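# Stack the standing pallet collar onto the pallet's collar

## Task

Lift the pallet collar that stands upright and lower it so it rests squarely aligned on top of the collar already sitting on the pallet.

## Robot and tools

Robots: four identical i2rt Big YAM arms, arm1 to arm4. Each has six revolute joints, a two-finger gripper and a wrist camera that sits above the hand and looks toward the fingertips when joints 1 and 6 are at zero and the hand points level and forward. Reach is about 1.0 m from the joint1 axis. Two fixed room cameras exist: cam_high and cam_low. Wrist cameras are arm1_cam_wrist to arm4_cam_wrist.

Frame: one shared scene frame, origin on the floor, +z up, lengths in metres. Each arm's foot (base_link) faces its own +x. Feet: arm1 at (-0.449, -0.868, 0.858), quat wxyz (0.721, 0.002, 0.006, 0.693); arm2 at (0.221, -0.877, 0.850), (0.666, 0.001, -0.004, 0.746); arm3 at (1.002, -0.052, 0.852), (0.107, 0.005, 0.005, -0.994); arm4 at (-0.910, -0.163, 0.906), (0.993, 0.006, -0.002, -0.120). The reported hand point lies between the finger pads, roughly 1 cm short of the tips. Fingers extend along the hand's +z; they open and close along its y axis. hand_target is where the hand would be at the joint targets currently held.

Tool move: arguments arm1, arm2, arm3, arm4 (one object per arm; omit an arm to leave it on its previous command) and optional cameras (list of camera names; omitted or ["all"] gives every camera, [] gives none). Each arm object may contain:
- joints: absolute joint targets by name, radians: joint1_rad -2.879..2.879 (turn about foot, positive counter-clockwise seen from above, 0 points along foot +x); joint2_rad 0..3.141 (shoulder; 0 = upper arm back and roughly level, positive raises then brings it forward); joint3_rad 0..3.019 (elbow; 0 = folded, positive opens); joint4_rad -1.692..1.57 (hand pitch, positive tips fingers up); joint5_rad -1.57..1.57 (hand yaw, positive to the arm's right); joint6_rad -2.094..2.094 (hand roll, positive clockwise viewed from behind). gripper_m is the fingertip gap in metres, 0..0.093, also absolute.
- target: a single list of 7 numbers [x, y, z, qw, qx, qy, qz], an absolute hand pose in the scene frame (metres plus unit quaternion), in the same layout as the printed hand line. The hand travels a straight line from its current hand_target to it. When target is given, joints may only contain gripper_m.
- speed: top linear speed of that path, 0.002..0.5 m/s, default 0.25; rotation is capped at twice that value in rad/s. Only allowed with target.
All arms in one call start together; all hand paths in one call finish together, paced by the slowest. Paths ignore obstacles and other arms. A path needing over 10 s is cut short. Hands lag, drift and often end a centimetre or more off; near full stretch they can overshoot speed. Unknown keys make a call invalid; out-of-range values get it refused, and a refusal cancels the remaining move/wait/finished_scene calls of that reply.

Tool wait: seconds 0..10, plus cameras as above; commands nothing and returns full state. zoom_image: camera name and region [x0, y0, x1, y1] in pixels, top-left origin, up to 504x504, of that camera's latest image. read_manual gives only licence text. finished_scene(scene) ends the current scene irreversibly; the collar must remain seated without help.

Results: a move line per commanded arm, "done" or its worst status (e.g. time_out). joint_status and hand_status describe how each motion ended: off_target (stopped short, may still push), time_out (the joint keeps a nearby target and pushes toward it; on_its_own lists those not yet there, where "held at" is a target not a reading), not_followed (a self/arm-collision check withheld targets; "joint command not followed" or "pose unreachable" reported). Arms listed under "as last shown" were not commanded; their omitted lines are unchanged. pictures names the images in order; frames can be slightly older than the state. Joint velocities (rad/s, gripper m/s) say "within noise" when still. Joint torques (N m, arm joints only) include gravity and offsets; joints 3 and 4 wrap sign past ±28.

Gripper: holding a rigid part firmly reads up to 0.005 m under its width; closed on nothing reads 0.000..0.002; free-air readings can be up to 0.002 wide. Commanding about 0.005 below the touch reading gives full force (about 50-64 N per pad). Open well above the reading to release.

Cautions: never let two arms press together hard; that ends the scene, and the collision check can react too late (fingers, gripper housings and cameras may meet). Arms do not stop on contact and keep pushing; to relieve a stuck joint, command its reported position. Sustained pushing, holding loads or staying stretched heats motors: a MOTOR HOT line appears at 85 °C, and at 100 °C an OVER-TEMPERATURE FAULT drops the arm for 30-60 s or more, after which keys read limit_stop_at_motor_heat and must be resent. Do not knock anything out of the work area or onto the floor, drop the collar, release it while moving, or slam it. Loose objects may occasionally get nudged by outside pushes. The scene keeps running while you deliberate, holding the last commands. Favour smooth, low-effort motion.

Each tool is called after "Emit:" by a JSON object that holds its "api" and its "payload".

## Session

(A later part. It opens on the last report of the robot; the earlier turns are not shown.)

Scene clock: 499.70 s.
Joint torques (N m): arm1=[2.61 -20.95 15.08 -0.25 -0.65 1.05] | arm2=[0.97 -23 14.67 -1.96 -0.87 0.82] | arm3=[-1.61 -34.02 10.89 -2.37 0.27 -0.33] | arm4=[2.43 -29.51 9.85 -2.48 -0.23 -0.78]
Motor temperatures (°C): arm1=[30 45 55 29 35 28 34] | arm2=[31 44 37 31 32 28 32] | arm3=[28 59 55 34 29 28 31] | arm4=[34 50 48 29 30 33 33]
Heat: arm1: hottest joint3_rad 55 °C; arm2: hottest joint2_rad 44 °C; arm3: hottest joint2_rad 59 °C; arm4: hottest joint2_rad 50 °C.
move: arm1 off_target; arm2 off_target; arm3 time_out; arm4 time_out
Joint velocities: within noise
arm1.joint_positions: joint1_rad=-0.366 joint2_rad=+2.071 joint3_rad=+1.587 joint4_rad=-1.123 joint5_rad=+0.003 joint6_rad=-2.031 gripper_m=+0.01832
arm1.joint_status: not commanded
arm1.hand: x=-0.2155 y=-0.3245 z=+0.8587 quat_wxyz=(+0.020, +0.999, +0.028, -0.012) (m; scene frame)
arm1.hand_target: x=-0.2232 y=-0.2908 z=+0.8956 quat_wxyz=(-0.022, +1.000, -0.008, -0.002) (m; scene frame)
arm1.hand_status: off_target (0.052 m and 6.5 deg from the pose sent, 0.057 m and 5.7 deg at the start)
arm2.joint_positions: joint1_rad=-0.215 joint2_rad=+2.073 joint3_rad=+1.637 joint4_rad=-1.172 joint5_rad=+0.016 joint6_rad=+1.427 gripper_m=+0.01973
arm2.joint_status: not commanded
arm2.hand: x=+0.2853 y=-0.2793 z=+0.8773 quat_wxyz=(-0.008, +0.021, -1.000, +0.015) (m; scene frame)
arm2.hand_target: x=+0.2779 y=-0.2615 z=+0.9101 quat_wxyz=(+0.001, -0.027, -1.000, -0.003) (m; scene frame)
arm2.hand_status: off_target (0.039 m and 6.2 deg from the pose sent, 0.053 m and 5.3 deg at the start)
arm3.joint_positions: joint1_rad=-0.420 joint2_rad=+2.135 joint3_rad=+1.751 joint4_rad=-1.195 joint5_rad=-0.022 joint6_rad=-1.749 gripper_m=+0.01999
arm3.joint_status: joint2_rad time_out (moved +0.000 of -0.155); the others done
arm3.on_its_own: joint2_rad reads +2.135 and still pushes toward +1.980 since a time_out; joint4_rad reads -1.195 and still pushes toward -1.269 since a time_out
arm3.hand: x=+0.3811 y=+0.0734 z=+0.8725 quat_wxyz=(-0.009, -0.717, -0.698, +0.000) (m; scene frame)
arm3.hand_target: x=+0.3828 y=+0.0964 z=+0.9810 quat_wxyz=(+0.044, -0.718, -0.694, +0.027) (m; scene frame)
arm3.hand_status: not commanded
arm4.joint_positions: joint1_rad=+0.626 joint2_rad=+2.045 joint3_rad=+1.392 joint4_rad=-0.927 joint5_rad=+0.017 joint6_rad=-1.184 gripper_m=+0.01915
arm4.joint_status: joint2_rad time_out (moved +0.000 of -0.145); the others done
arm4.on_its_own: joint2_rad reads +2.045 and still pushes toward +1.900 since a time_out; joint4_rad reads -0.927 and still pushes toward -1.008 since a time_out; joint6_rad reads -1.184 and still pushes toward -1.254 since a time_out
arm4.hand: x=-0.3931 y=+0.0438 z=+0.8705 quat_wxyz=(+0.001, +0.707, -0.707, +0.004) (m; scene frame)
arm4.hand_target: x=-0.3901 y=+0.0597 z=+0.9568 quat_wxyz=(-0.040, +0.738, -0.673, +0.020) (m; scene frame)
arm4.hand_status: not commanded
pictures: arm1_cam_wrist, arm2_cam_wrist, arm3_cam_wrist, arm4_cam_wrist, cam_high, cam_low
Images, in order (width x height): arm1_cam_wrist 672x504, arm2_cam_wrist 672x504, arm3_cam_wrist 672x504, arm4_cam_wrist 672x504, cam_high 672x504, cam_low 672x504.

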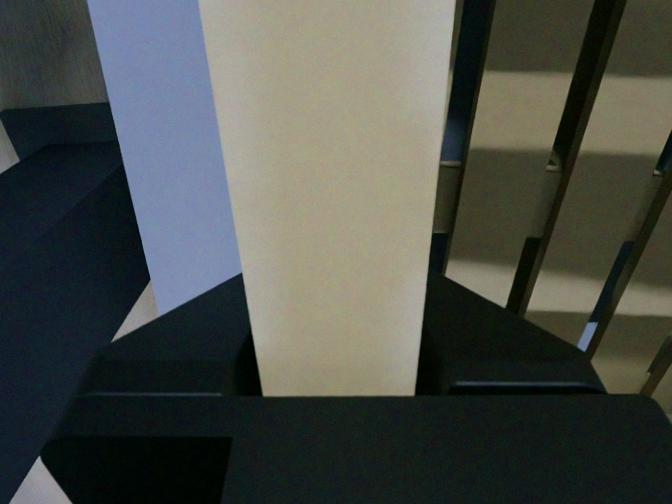

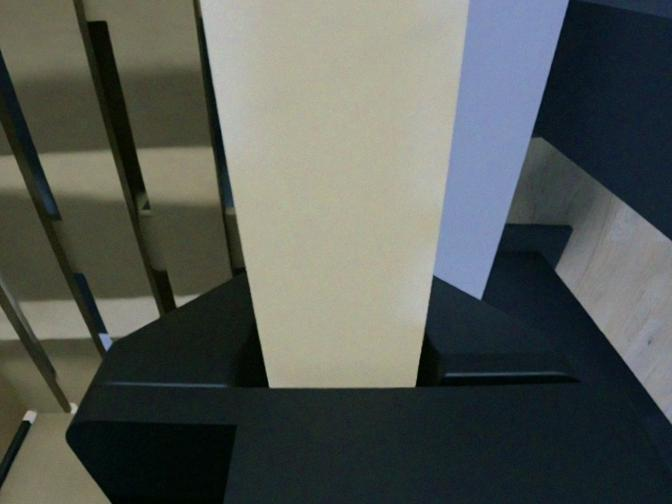

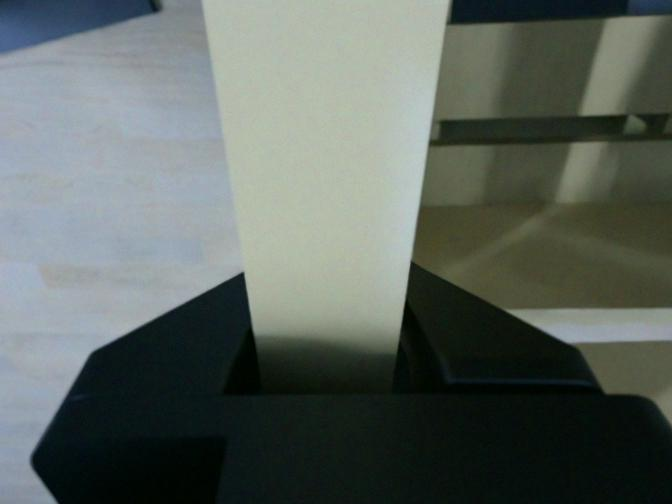

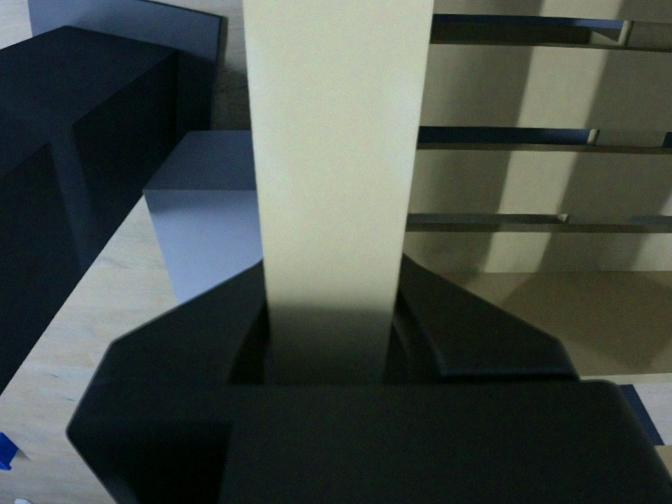

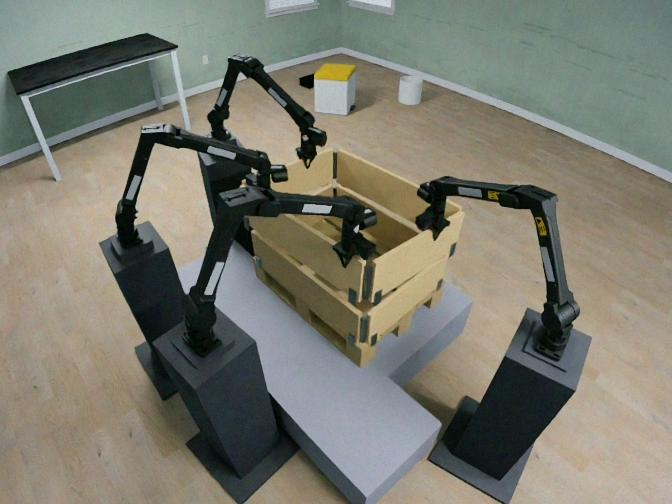

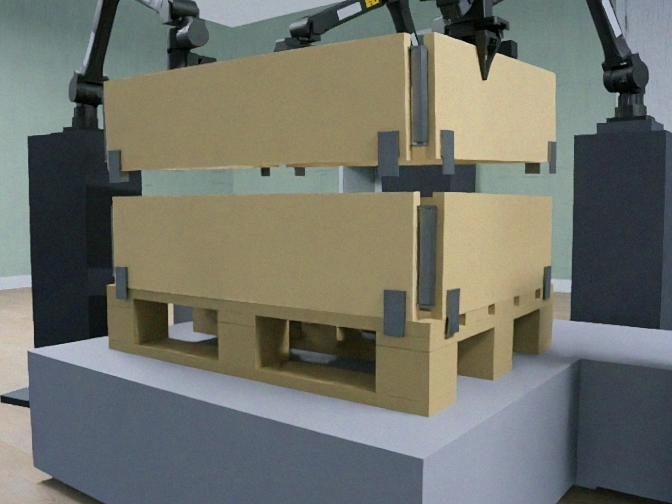

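Emit:
{"api": "move", "payload": {"arm1": {"target":[-0.222,-0.288,0.835,-0.02,0.9998,-0.01,0],"speed":0.06}, "arm2": {"target":[0.278,-0.265,0.838,0,0.030,1,0],"speed":0.06}, "arm3": {"target":[0.374,0.092,0.908,0,0.705,0.709,0],"speed":0.06}, "arm4": {"target":[-0.397,0.045,0.898,0,-0.73,0.683,0],"speed":0.06}}}

Emit:
{"api": "zoom_image", "payload": {"camera": "cam_high", "region": [220, 120, 480, 380]}}

Emit:
{"api": "zoom_image", "payload": {"camera": "cam_low", "region": [90, 0, 594, 378]}}

Emit:
{"api": "zoom_image", "payload": {"camera": "arm3_cam_wrist", "region": [420, 180, 672, 400]}}

Scene clock: 522.30 s.
Joint torques (N m): arm1=[2.43 -20.07 11.07 1.55 -0.5 1.05] | arm2=[0.97 -22.3 9.35 -0.18 -0.46 0.83] | arm3=[-0.15 -28.63 11.33 -3.11 0.02 -0.46] | arm4=[0.56 -26.05 7.54 -2.4 -0.05 -0.72]
Motor temperatures (°C): arm1=[30 47 53 29 34 29 34] | arm2=[31 42 39 30 32 29 32] | arm3=[28 63 55 34 29 28 32] | arm4=[34 52 48 29 30 33 33]
Heat: arm1: hottest joint3_rad 53 °C; arm2: hottest joint2_rad 42 °C; arm3: hottest joint2_rad 63 °C; arm4: hottest joint2_rad 52 °C.
move: arm1 off_target; arm2 off_target; arm3 off_target; arm4 off_target
Joint velocities: within noise
arm1.joint_positions: joint1_rad=-0.366 joint2_rad=+2.133 joint3_rad=+1.587 joint4_rad=-1.050 joint5_rad=+0.000 joint6_rad=-2.031 gripper_m=+0.01832
arm1.joint_status: not commanded
arm1.hand: x=-0.2129 y=-0.3159 z=+0.8226 quat_wxyz=(+0.014, +0.999, +0.028, -0.011) (m; scene frame)
arm1.hand_target: x=-0.2225 y=-0.2892 z=+0.8358 quat_wxyz=(-0.020, +1.000, -0.008, -0.003) (m; scene frame)
arm1.hand_status: off_target (0.032 m and 6.0 deg from the pose sent, 0.044 m and 6.5 deg at the start)
arm2.joint_positions: joint1_rad=-0.215 joint2_rad=+2.134 joint3_rad=+1.616 joint4_rad=-1.069 joint5_rad=+0.006 joint6_rad=+1.427 gripper_m=+0.01973
arm2.joint_status: not commanded
arm2.hand: x=+0.2847 y=-0.2707 z=+0.8334 quat_wxyz=(-0.004, +0.021, -1.000, +0.005) (m; scene frame)
arm2.hand_target: x=+0.2778 y=-0.2653 z=+0.8380 quat_wxyz=(+0.001, -0.028, -1.000, +0.000) (m; scene frame)
arm2.hand_status: off_target (0.010 m and 5.9 deg from the pose sent, 0.042 m and 6.2 deg at the start)
arm3.joint_positions: joint1_rad=-0.425 joint2_rad=+2.208 joint3_rad=+1.765 joint4_rad=-1.156 joint5_rad=-0.008 joint6_rad=-1.765 gripper_m=+0.02005
arm3.joint_status: not commanded
arm3.hand: x=+0.3766 y=+0.0807 z=+0.8330 quat_wxyz=(-0.013, -0.713, -0.701, -0.011) (m; scene frame)
arm3.hand_target: x=+0.3750 y=+0.0925 z=+0.9040 quat_wxyz=(+0.004, -0.706, -0.709, -0.002) (m; scene frame)
arm3.hand_status: off_target (0.076 m and 2.4 deg from the pose sent, 0.041 m and 2.1 deg at the start; pose on its path clipped on 6 of 54 steps)
arm4.joint_positions: joint1_rad=+0.627 joint2_rad=+2.100 joint3_rad=+1.392 joint4_rad=-0.889 joint5_rad=-0.001 joint6_rad=-1.184 gripper_m=+0.01915
arm4.joint_status: not commanded
arm4.hand: x=-0.3951 y=+0.0473 z=+0.8412 quat_wxyz=(+0.005, +0.707, -0.707, -0.008) (m; scene frame)
arm4.hand_target: x=-0.3972 y=+0.0470 z=+0.8936 quat_wxyz=(-0.004, +0.730, -0.684, -0.004) (m; scene frame)
arm4.hand_status: off_target (0.057 m and 3.9 deg from the pose sent, 0.028 m and 3.9 deg at the start)
pictures: arm1_cam_wrist, arm2_cam_wrist, arm3_cam_wrist, arm4_cam_wrist, cam_high, cam_low
Images, in order (width x height): arm1_cam_wrist 672x504, arm2_cam_wrist 672x504, arm3_cam_wrist 672x504, arm4_cam_wrist 672x504, cam_high 672x504, cam_low 672x504.

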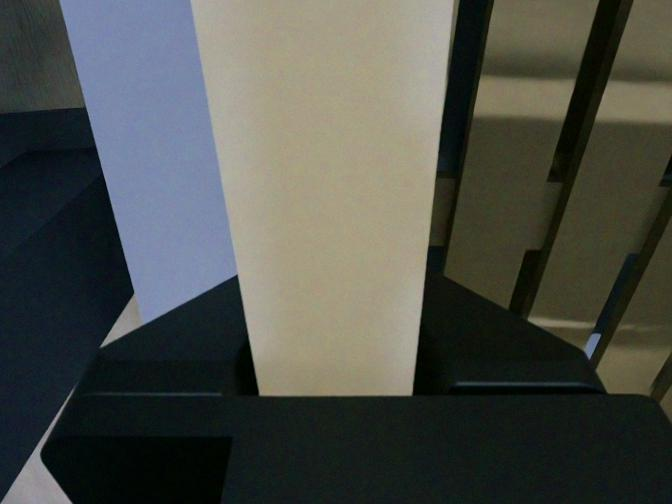

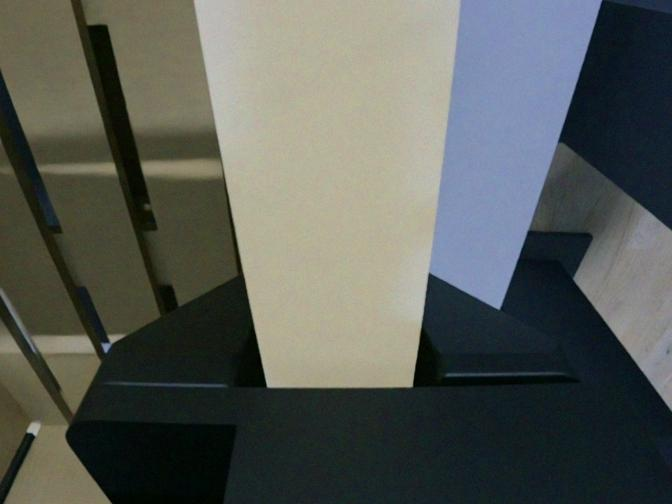

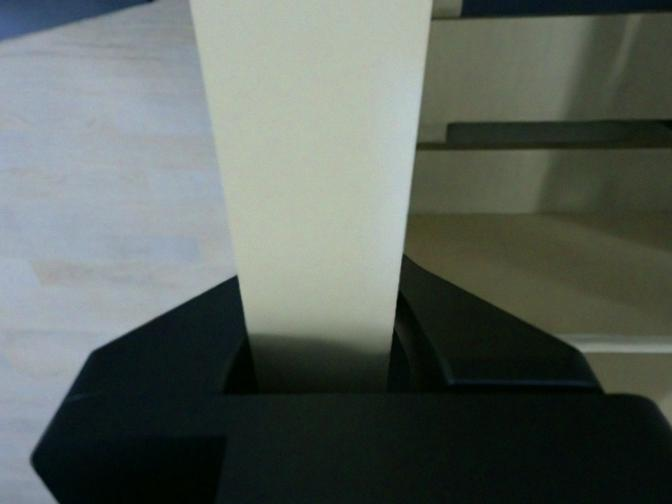

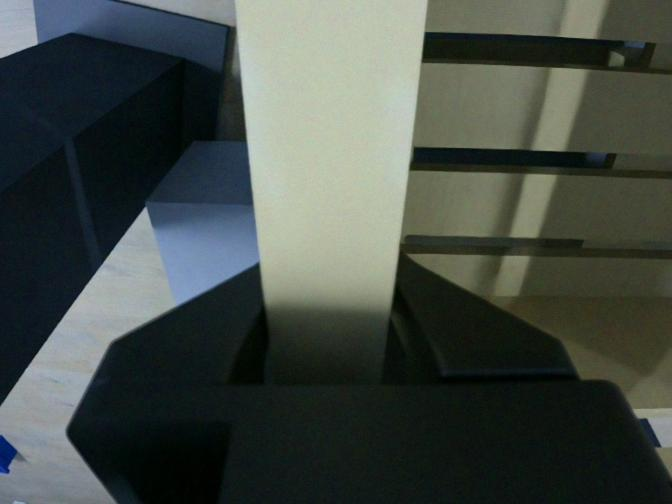

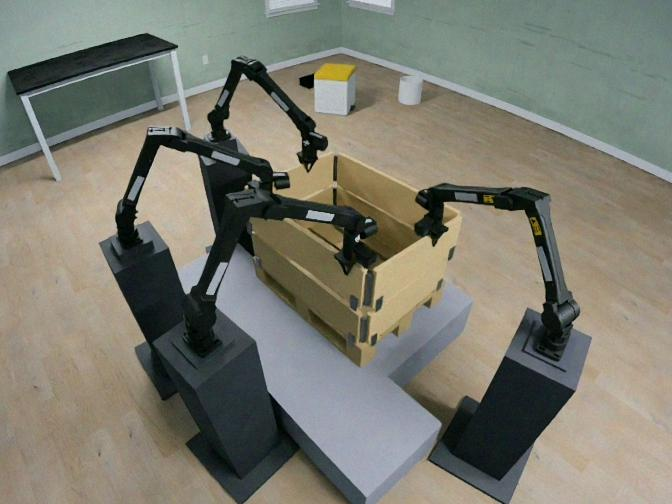

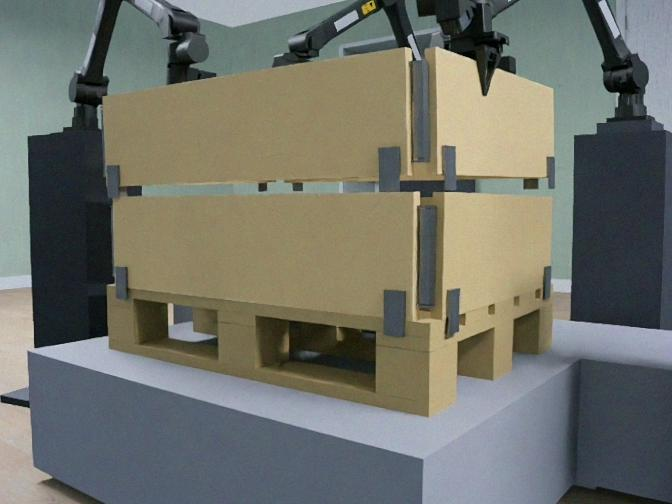

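Scaled by 1.938 from the camera's 672x504 image, which has a finer 960x720 frame.

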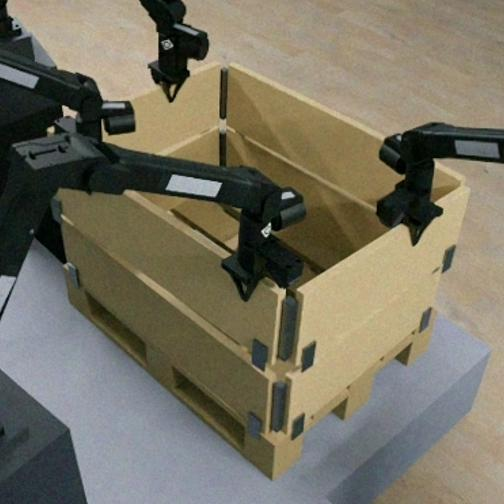

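Scaled by 1.000.

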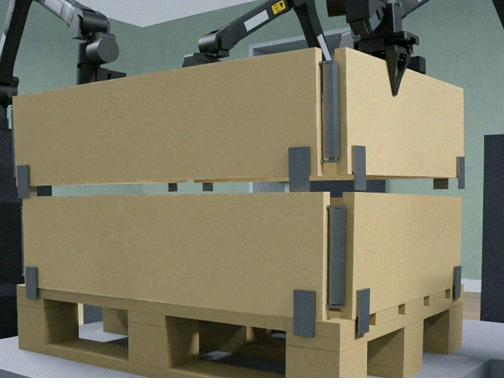

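Scaled by 2.000 from the camera's 672x504 image, which has a finer 960x720 frame.

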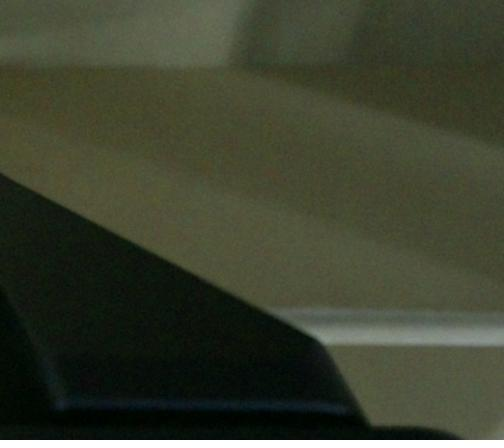

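Emit:
{"api": "move", "payload": {"arm1": {"target":[-0.242,-0.290,0.837,-0.02,0.9998,-0.005,0],"speed":0.06}, "arm2": {"target":[0.256,-0.267,0.842,0,0.025,1,0],"speed":0.06}, "arm3": {"target":[0.354,0.093,0.92,0,0.705,0.709,0],"speed":0.06}, "arm4": {"target":[-0.417,0.045,0.905,0,-0.73,0.683,0],"speed":0.06}}}

Emit:
{"api": "zoom_image", "payload": {"camera": "cam_high", "region": [220, 120, 480, 380]}}

Emit:
{"api": "zoom_image", "payload": {"camera": "cam_low", "region": [90, 0, 594, 378]}}

Emit:
{"api": "zoom_image", "payload": {"camera": "cam_low", "region": [360, 130, 570, 350]}}

Emit:
{"api": "zoom_image", "payload": {"camera": "cam_low", "region": [80, 130, 290, 350]}}

Scene clock: 534.13 s.
Joint torques (N m): arm1=[2.61 -21.42 9.66 1.52 -0.4 1] | arm2=[1.32 -23.71 8.83 -0.73 -0.44 0.82] | arm3=[0.15 -29.51 13.39 -4.15 -0.12 -0.42] | arm4=[0.79 -27.58 6.01 -2.45 0.36 -0.72]
Motor temperatures (°C): arm1=[30 46 51 29 34 29 34] | arm2=[31 41 38 30 31 29 32] | arm3=[28 59 53 34 29 27 32] | arm4=[34 48 47 29 29 33 33]
Heat: arm1: hottest joint3_rad 51 °C; arm2: hottest joint2_rad 41 °C; arm3: hottest joint2_rad 59 °C; arm4: hottest joint2_rad 48 °C.
move: arm1 off_target; arm2 off_target; arm3 off_target; arm4 off_target
Joint velocities: within noise
arm1.joint_positions: joint1_rad=-0.338 joint2_rad=+2.130 joint3_rad=+1.567 joint4_rad=-1.037 joint5_rad=-0.002 joint6_rad=-2.007 gripper_m=+0.01832
arm1.joint_status: not commanded
arm1.hand: x=-0.2308 y=-0.3141 z=+0.8181 quat_wxyz=(+0.016, +0.999, +0.030, -0.012) (m; scene frame)
arm1.hand_target: x=-0.2423 y=-0.2909 z=+0.8375 quat_wxyz=(-0.020, +1.000, -0.003, -0.003) (m; scene frame)
arm1.hand_status: off_target (0.033 m and 5.9 deg from the pose sent, 0.042 m and 5.6 deg at the start)
arm2.joint_positions: joint1_rad=-0.184 joint2_rad=+2.137 joint3_rad=+1.609 joint4_rad=-1.054 joint5_rad=+0.006 joint6_rad=+1.453 gripper_m=+0.01973
arm2.joint_status: not commanded
arm2.hand: x=+0.2663 y=-0.2686 z=+0.8297 quat_wxyz=(-0.005, +0.024, -1.000, +0.002) (m; scene frame)
arm2.hand_target: x=+0.2560 y=-0.2668 z=+0.8420 quat_wxyz=(+0.001, -0.023, -1.000, -0.001) (m; scene frame)
arm2.hand_status: off_target (0.016 m and 5.6 deg from the pose sent, 0.030 m and 5.4 deg at the start)
arm3.joint_positions: joint1_rad=-0.425 joint2_rad=+2.251 joint3_rad=+1.843 joint4_rad=-1.186 joint5_rad=-0.013 joint6_rad=-1.763 gripper_m=+0.02006
arm3.joint_status: not commanded
arm3.hand: x=+0.3589 y=+0.0837 z=+0.8324 quat_wxyz=(-0.012, -0.714, -0.700, -0.008) (m; scene frame)
arm3.hand_target: x=+0.3556 y=+0.0921 z=+0.9154 quat_wxyz=(+0.003, -0.706, -0.709, +0.002) (m; scene frame)
arm3.hand_status: off_target (0.088 m and 2.2 deg from the pose sent, 0.091 m and 2.4 deg at the start)
arm4.joint_positions: joint1_rad=+0.639 joint2_rad=+2.081 joint3_rad=+1.347 joint4_rad=-0.875 joint5_rad=-0.001 joint6_rad=-1.170 gripper_m=+0.01930
arm4.joint_status: not commanded
arm4.hand: x=-0.4115 y=+0.0473 z=+0.8382 quat_wxyz=(+0.011, +0.706, -0.708, -0.010) (m; scene frame)
arm4.hand_target: x=-0.4164 y=+0.0454 z=+0.8982 quat_wxyz=(+0.000, +0.730, -0.684, +0.001) (m; scene frame)
arm4.hand_status: off_target (0.067 m and 4.3 deg from the pose sent, 0.068 m and 3.9 deg at the start)
pictures: arm1_cam_wrist, arm2_cam_wrist, arm3_cam_wrist, arm4_cam_wrist, cam_high, cam_low
Images, in order (width x height): arm1_cam_wrist 672x504, arm2_cam_wrist 672x504, arm3_cam_wrist 672x504, arm4_cam_wrist 672x504, cam_high 672x504, cam_low 672x504.

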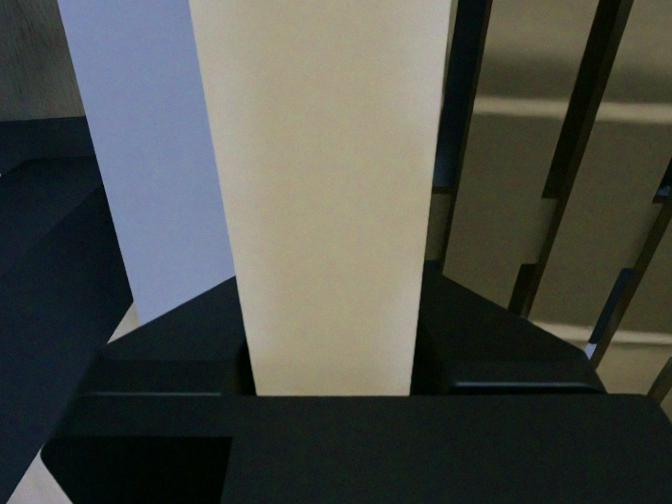

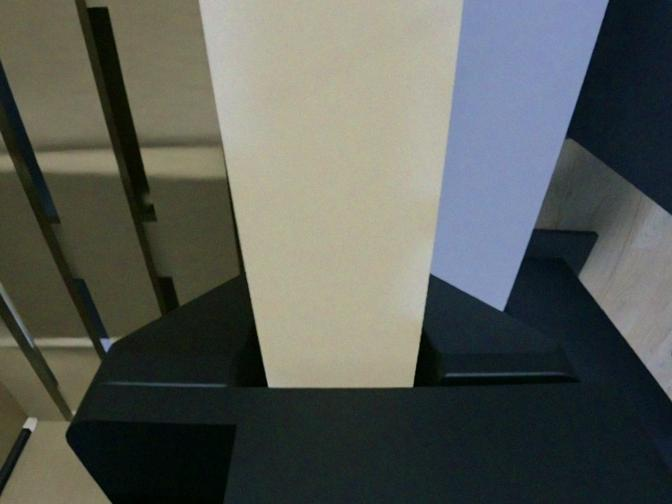

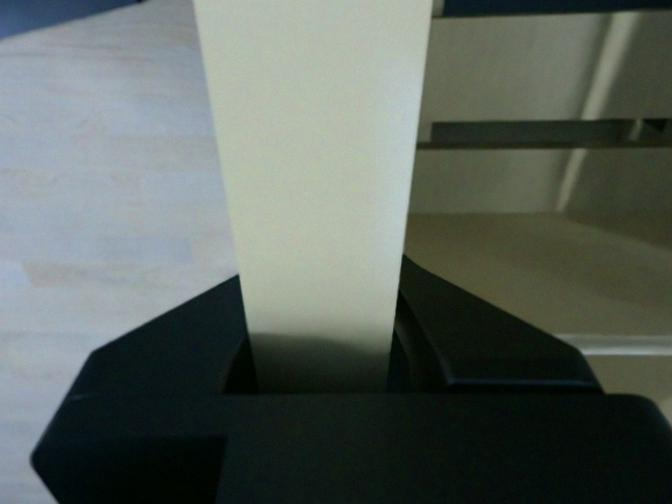

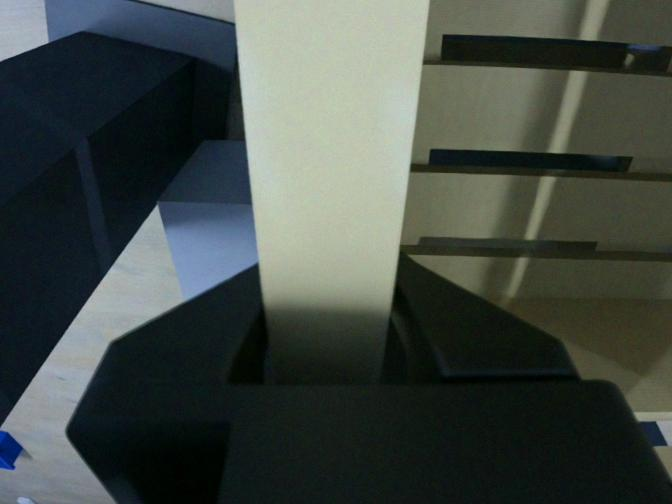

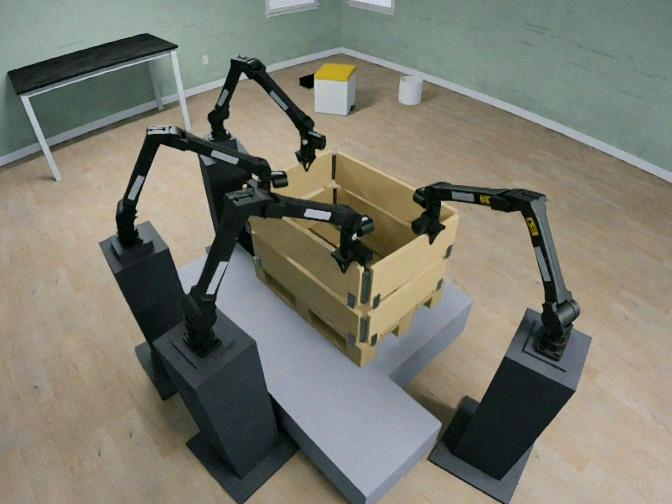

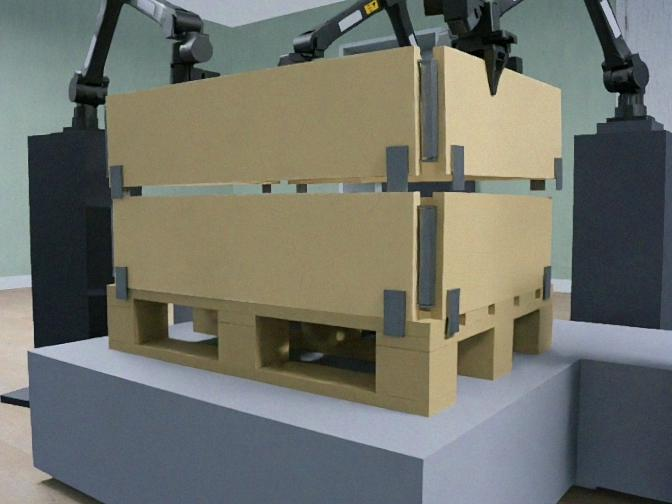

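Scaled by 1.938 from the camera's 672x504 image, which has a finer 960x720 frame.

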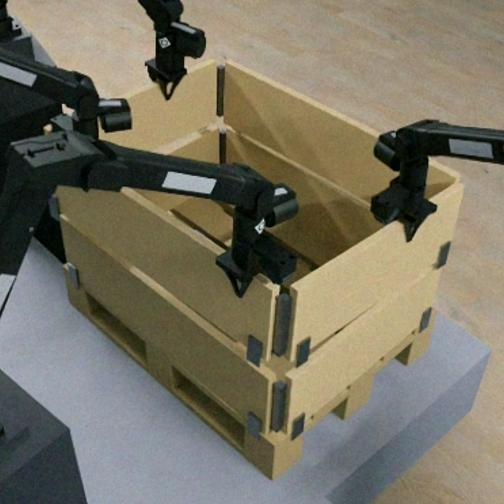

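Scaled by 1.000.

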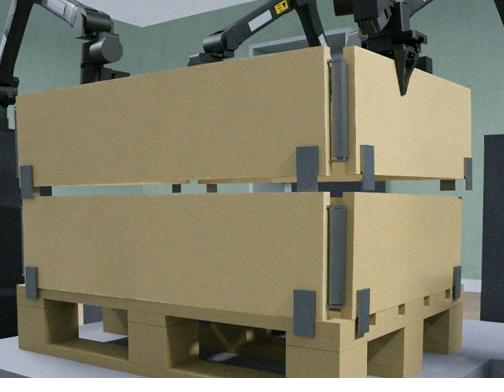

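Scaled by 2.291 from the camera's 672x504 image, which has a finer 960x720 frame.

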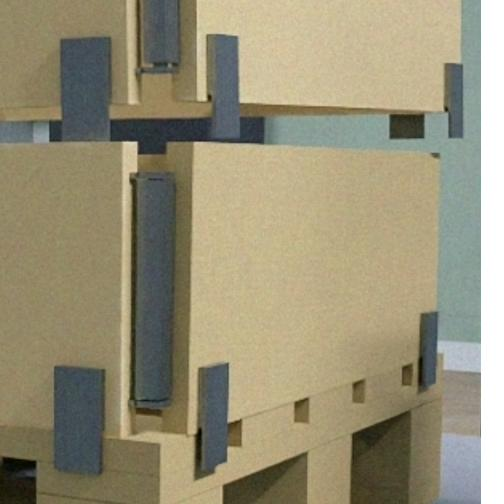

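Scaled by 2.291 from the camera's 672x504 image, which has a finer 960x720 frame.

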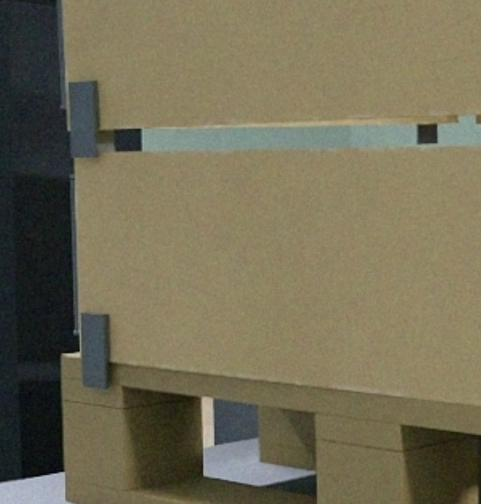

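Emit:
{"api": "move", "payload": {"arm1": {"target":[-0.212,-0.290,0.80,-0.02,0.9998,-0.005,0],"speed":0.05}, "arm2": {"target":[0.288,-0.267,0.80,0,0.03,1,0],"speed":0.05}, "arm3": {"target":[0.355,0.093,0.893,0,0.705,0.709,0],"speed":0.05}, "arm4": {"target":[-0.415,0.045,0.878,0,-0.73,0.683,0],"speed":0.05}}}

Emit:
{"api": "zoom_image", "payload": {"camera": "cam_high", "region": [220, 120, 480, 380]}}

Emit:
{"api": "zoom_image", "payload": {"camera": "cam_low", "region": [360, 130, 570, 350]}}

Emit:
{"api": "zoom_image", "payload": {"camera": "cam_low", "region": [80, 130, 290, 350]}}

Scene clock: 544.17 s.
Joint torques (N m): arm1=[-0.73 -17.61 11.93 1.88 -0.13 0.6] | arm2=[-1.2 -20.42 8.31 0.06 -0.17 0.49] | arm3=[0.15 -28.75 11.1 -2.86 -0.49 -0.37] | arm4=[0.15 -24.82 6.2 -1.83 0.48 -0.69]
Motor temperatures (°C): arm1=[30 47 51 29 34 29 34] | arm2=[31 43 38 30 31 29 32] | arm3=[28 61 53 35 29 27 32] | arm4=[33 46 46 29 30 33 33]
Heat: arm1: hottest joint3_rad 51 °C; arm2: hottest joint2_rad 43 °C; arm3: hottest joint2_rad 61 °C; arm4: hottest joint2_rad 46 °C.
move: arm1 off_target; arm2 off_target; arm3 off_target; arm4 off_target
Joint velocities: within noise
arm1.joint_positions: joint1_rad=-0.343 joint2_rad=+2.154 joint3_rad=+1.563 joint4_rad=-0.990 joint5_rad=-0.009 joint6_rad=-2.011 gripper_m=+0.01832
arm1.joint_status: not commanded
arm1.hand: x=-0.2274 y=-0.3096 z=+0.8028 quat_wxyz=(+0.005, +0.999, +0.030, -0.012) (m; scene frame)
arm1.hand_target: x=-0.2122 y=-0.2908 z=+0.8009 quat_wxyz=(-0.021, +1.000, -0.004, -0.001) (m; scene frame)
arm1.hand_status: off_target (0.025 m and 5.1 deg from the pose sent, 0.035 m and 5.9 deg at the start)
arm2.joint_positions: joint1_rad=-0.202 joint2_rad=+2.159 joint3_rad=+1.598 joint4_rad=-0.999 joint5_rad=+0.003 joint6_rad=+1.450 gripper_m=+0.01973
arm2.joint_status: not commanded
arm2.hand: x=+0.2772 y=-0.2641 z=+0.8131 quat_wxyz=(-0.004, +0.016, -1.000, -0.009) (m; scene frame)
arm2.hand_target: x=+0.2880 y=-0.2676 z=+0.8003 quat_wxyz=(-0.001, -0.029, -1.000, +0.000) (m; scene frame)
arm2.hand_status: off_target (0.017 m and 5.4 deg from the pose sent, 0.037 m and 6.2 deg at the start)
arm3.joint_positions: joint1_rad=-0.425 joint2_rad=+2.264 joint3_rad=+1.843 joint4_rad=-1.173 joint5_rad=+0.004 joint6_rad=-1.769 gripper_m=+0.02024
arm3.joint_status: not commanded
arm3.hand: x=+0.3585 y=+0.0869 z=+0.8241 quat_wxyz=(-0.008, -0.711, -0.703, -0.015) (m; scene frame)
arm3.hand_target: x=+0.3558 y=+0.0936 z=+0.8898 quat_wxyz=(+0.003, -0.705, -0.709, -0.002) (m; scene frame)
arm3.hand_status: off_target (0.069 m and 2.2 deg from the pose sent, 0.061 m and 2.2 deg at the start)
arm4.joint_positions: joint1_rad=+0.643 joint2_rad=+2.083 joint3_rad=+1.336 joint4_rad=-0.843 joint5_rad=-0.006 joint6_rad=-1.174 gripper_m=+0.01918
arm4.joint_status: not commanded
arm4.hand: x=-0.4113 y=+0.0508 z=+0.8336 quat_wxyz=(+0.002, +0.709, -0.705, -0.009) (m; scene frame)
arm4.hand_target: x=-0.4148 y=+0.0455 z=+0.8749 quat_wxyz=(+0.000, +0.730, -0.684, +0.000) (m; scene frame)
arm4.hand_status: off_target (0.045 m and 3.6 deg from the pose sent, 0.040 m and 4.3 deg at the start)
pictures: arm1_cam_wrist, arm2_cam_wrist, arm3_cam_wrist, arm4_cam_wrist, cam_high, cam_low
Images, in order (width x height): arm1_cam_wrist 672x504, arm2_cam_wrist 672x504, arm3_cam_wrist 672x504, arm4_cam_wrist 672x504, cam_high 672x504, cam_low 672x504.

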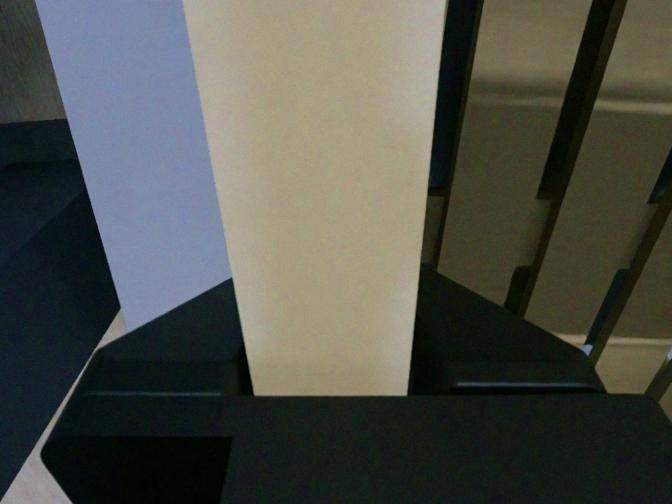

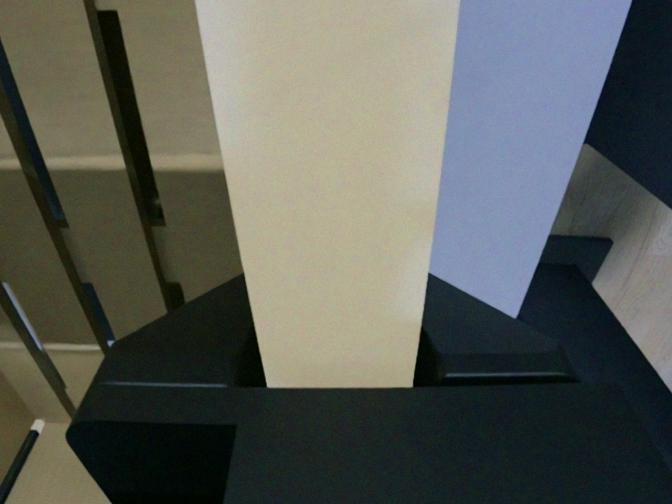

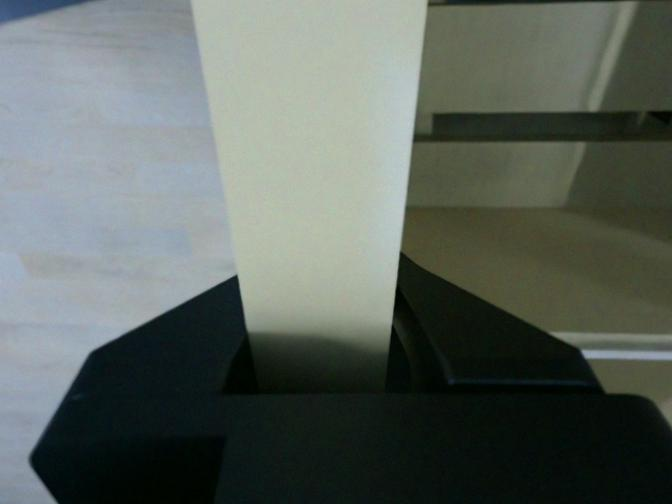

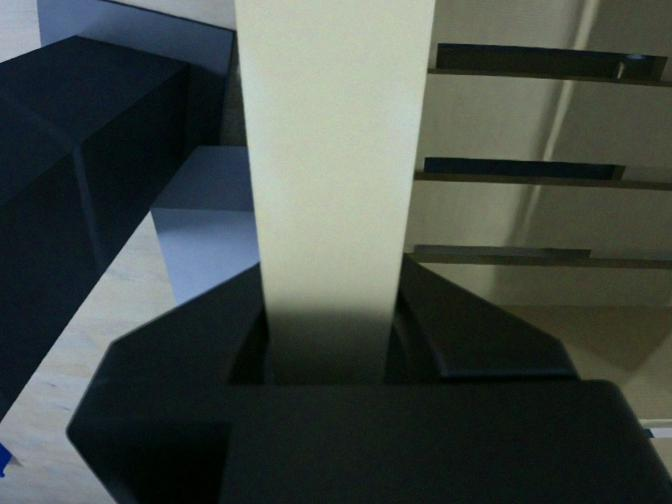

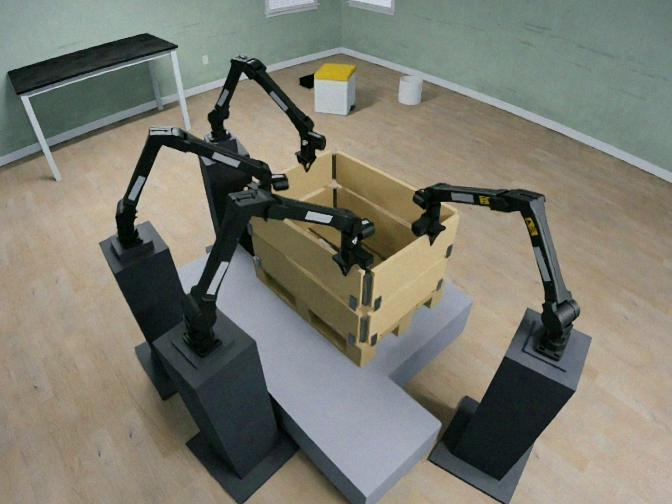

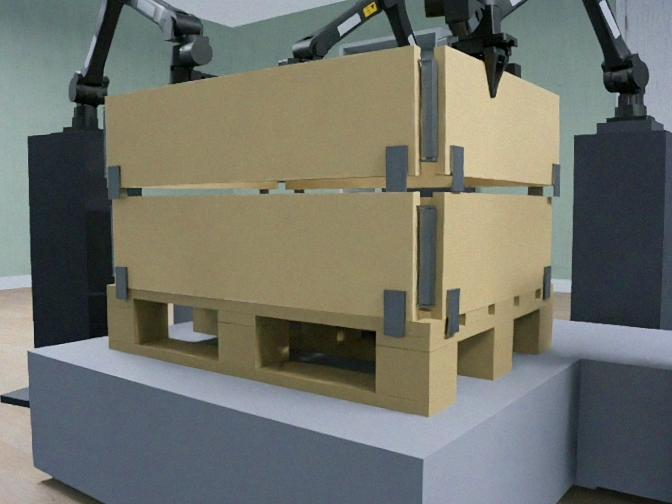

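Scaled by 1.938 from the camera's 672x504 image, which has a finer 960x720 frame.

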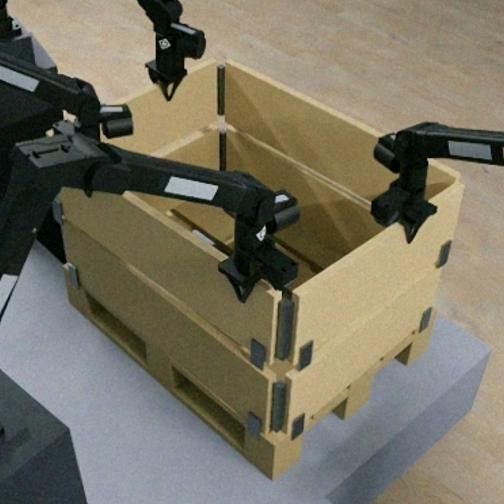

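Scaled by 2.291 from the camera's 672x504 image, which has a finer 960x720 frame.

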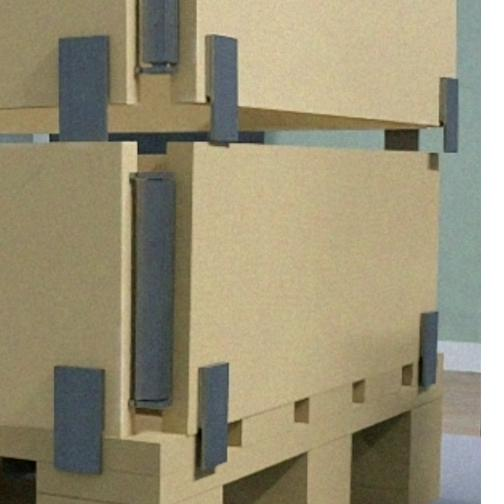

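Scaled by 2.291 from the camera's 672x504 image, which has a finer 960x720 frame.

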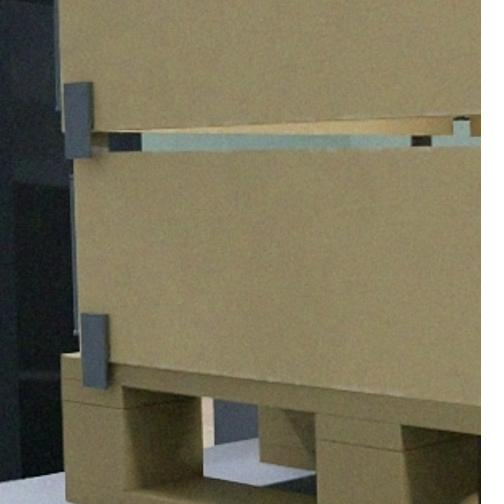

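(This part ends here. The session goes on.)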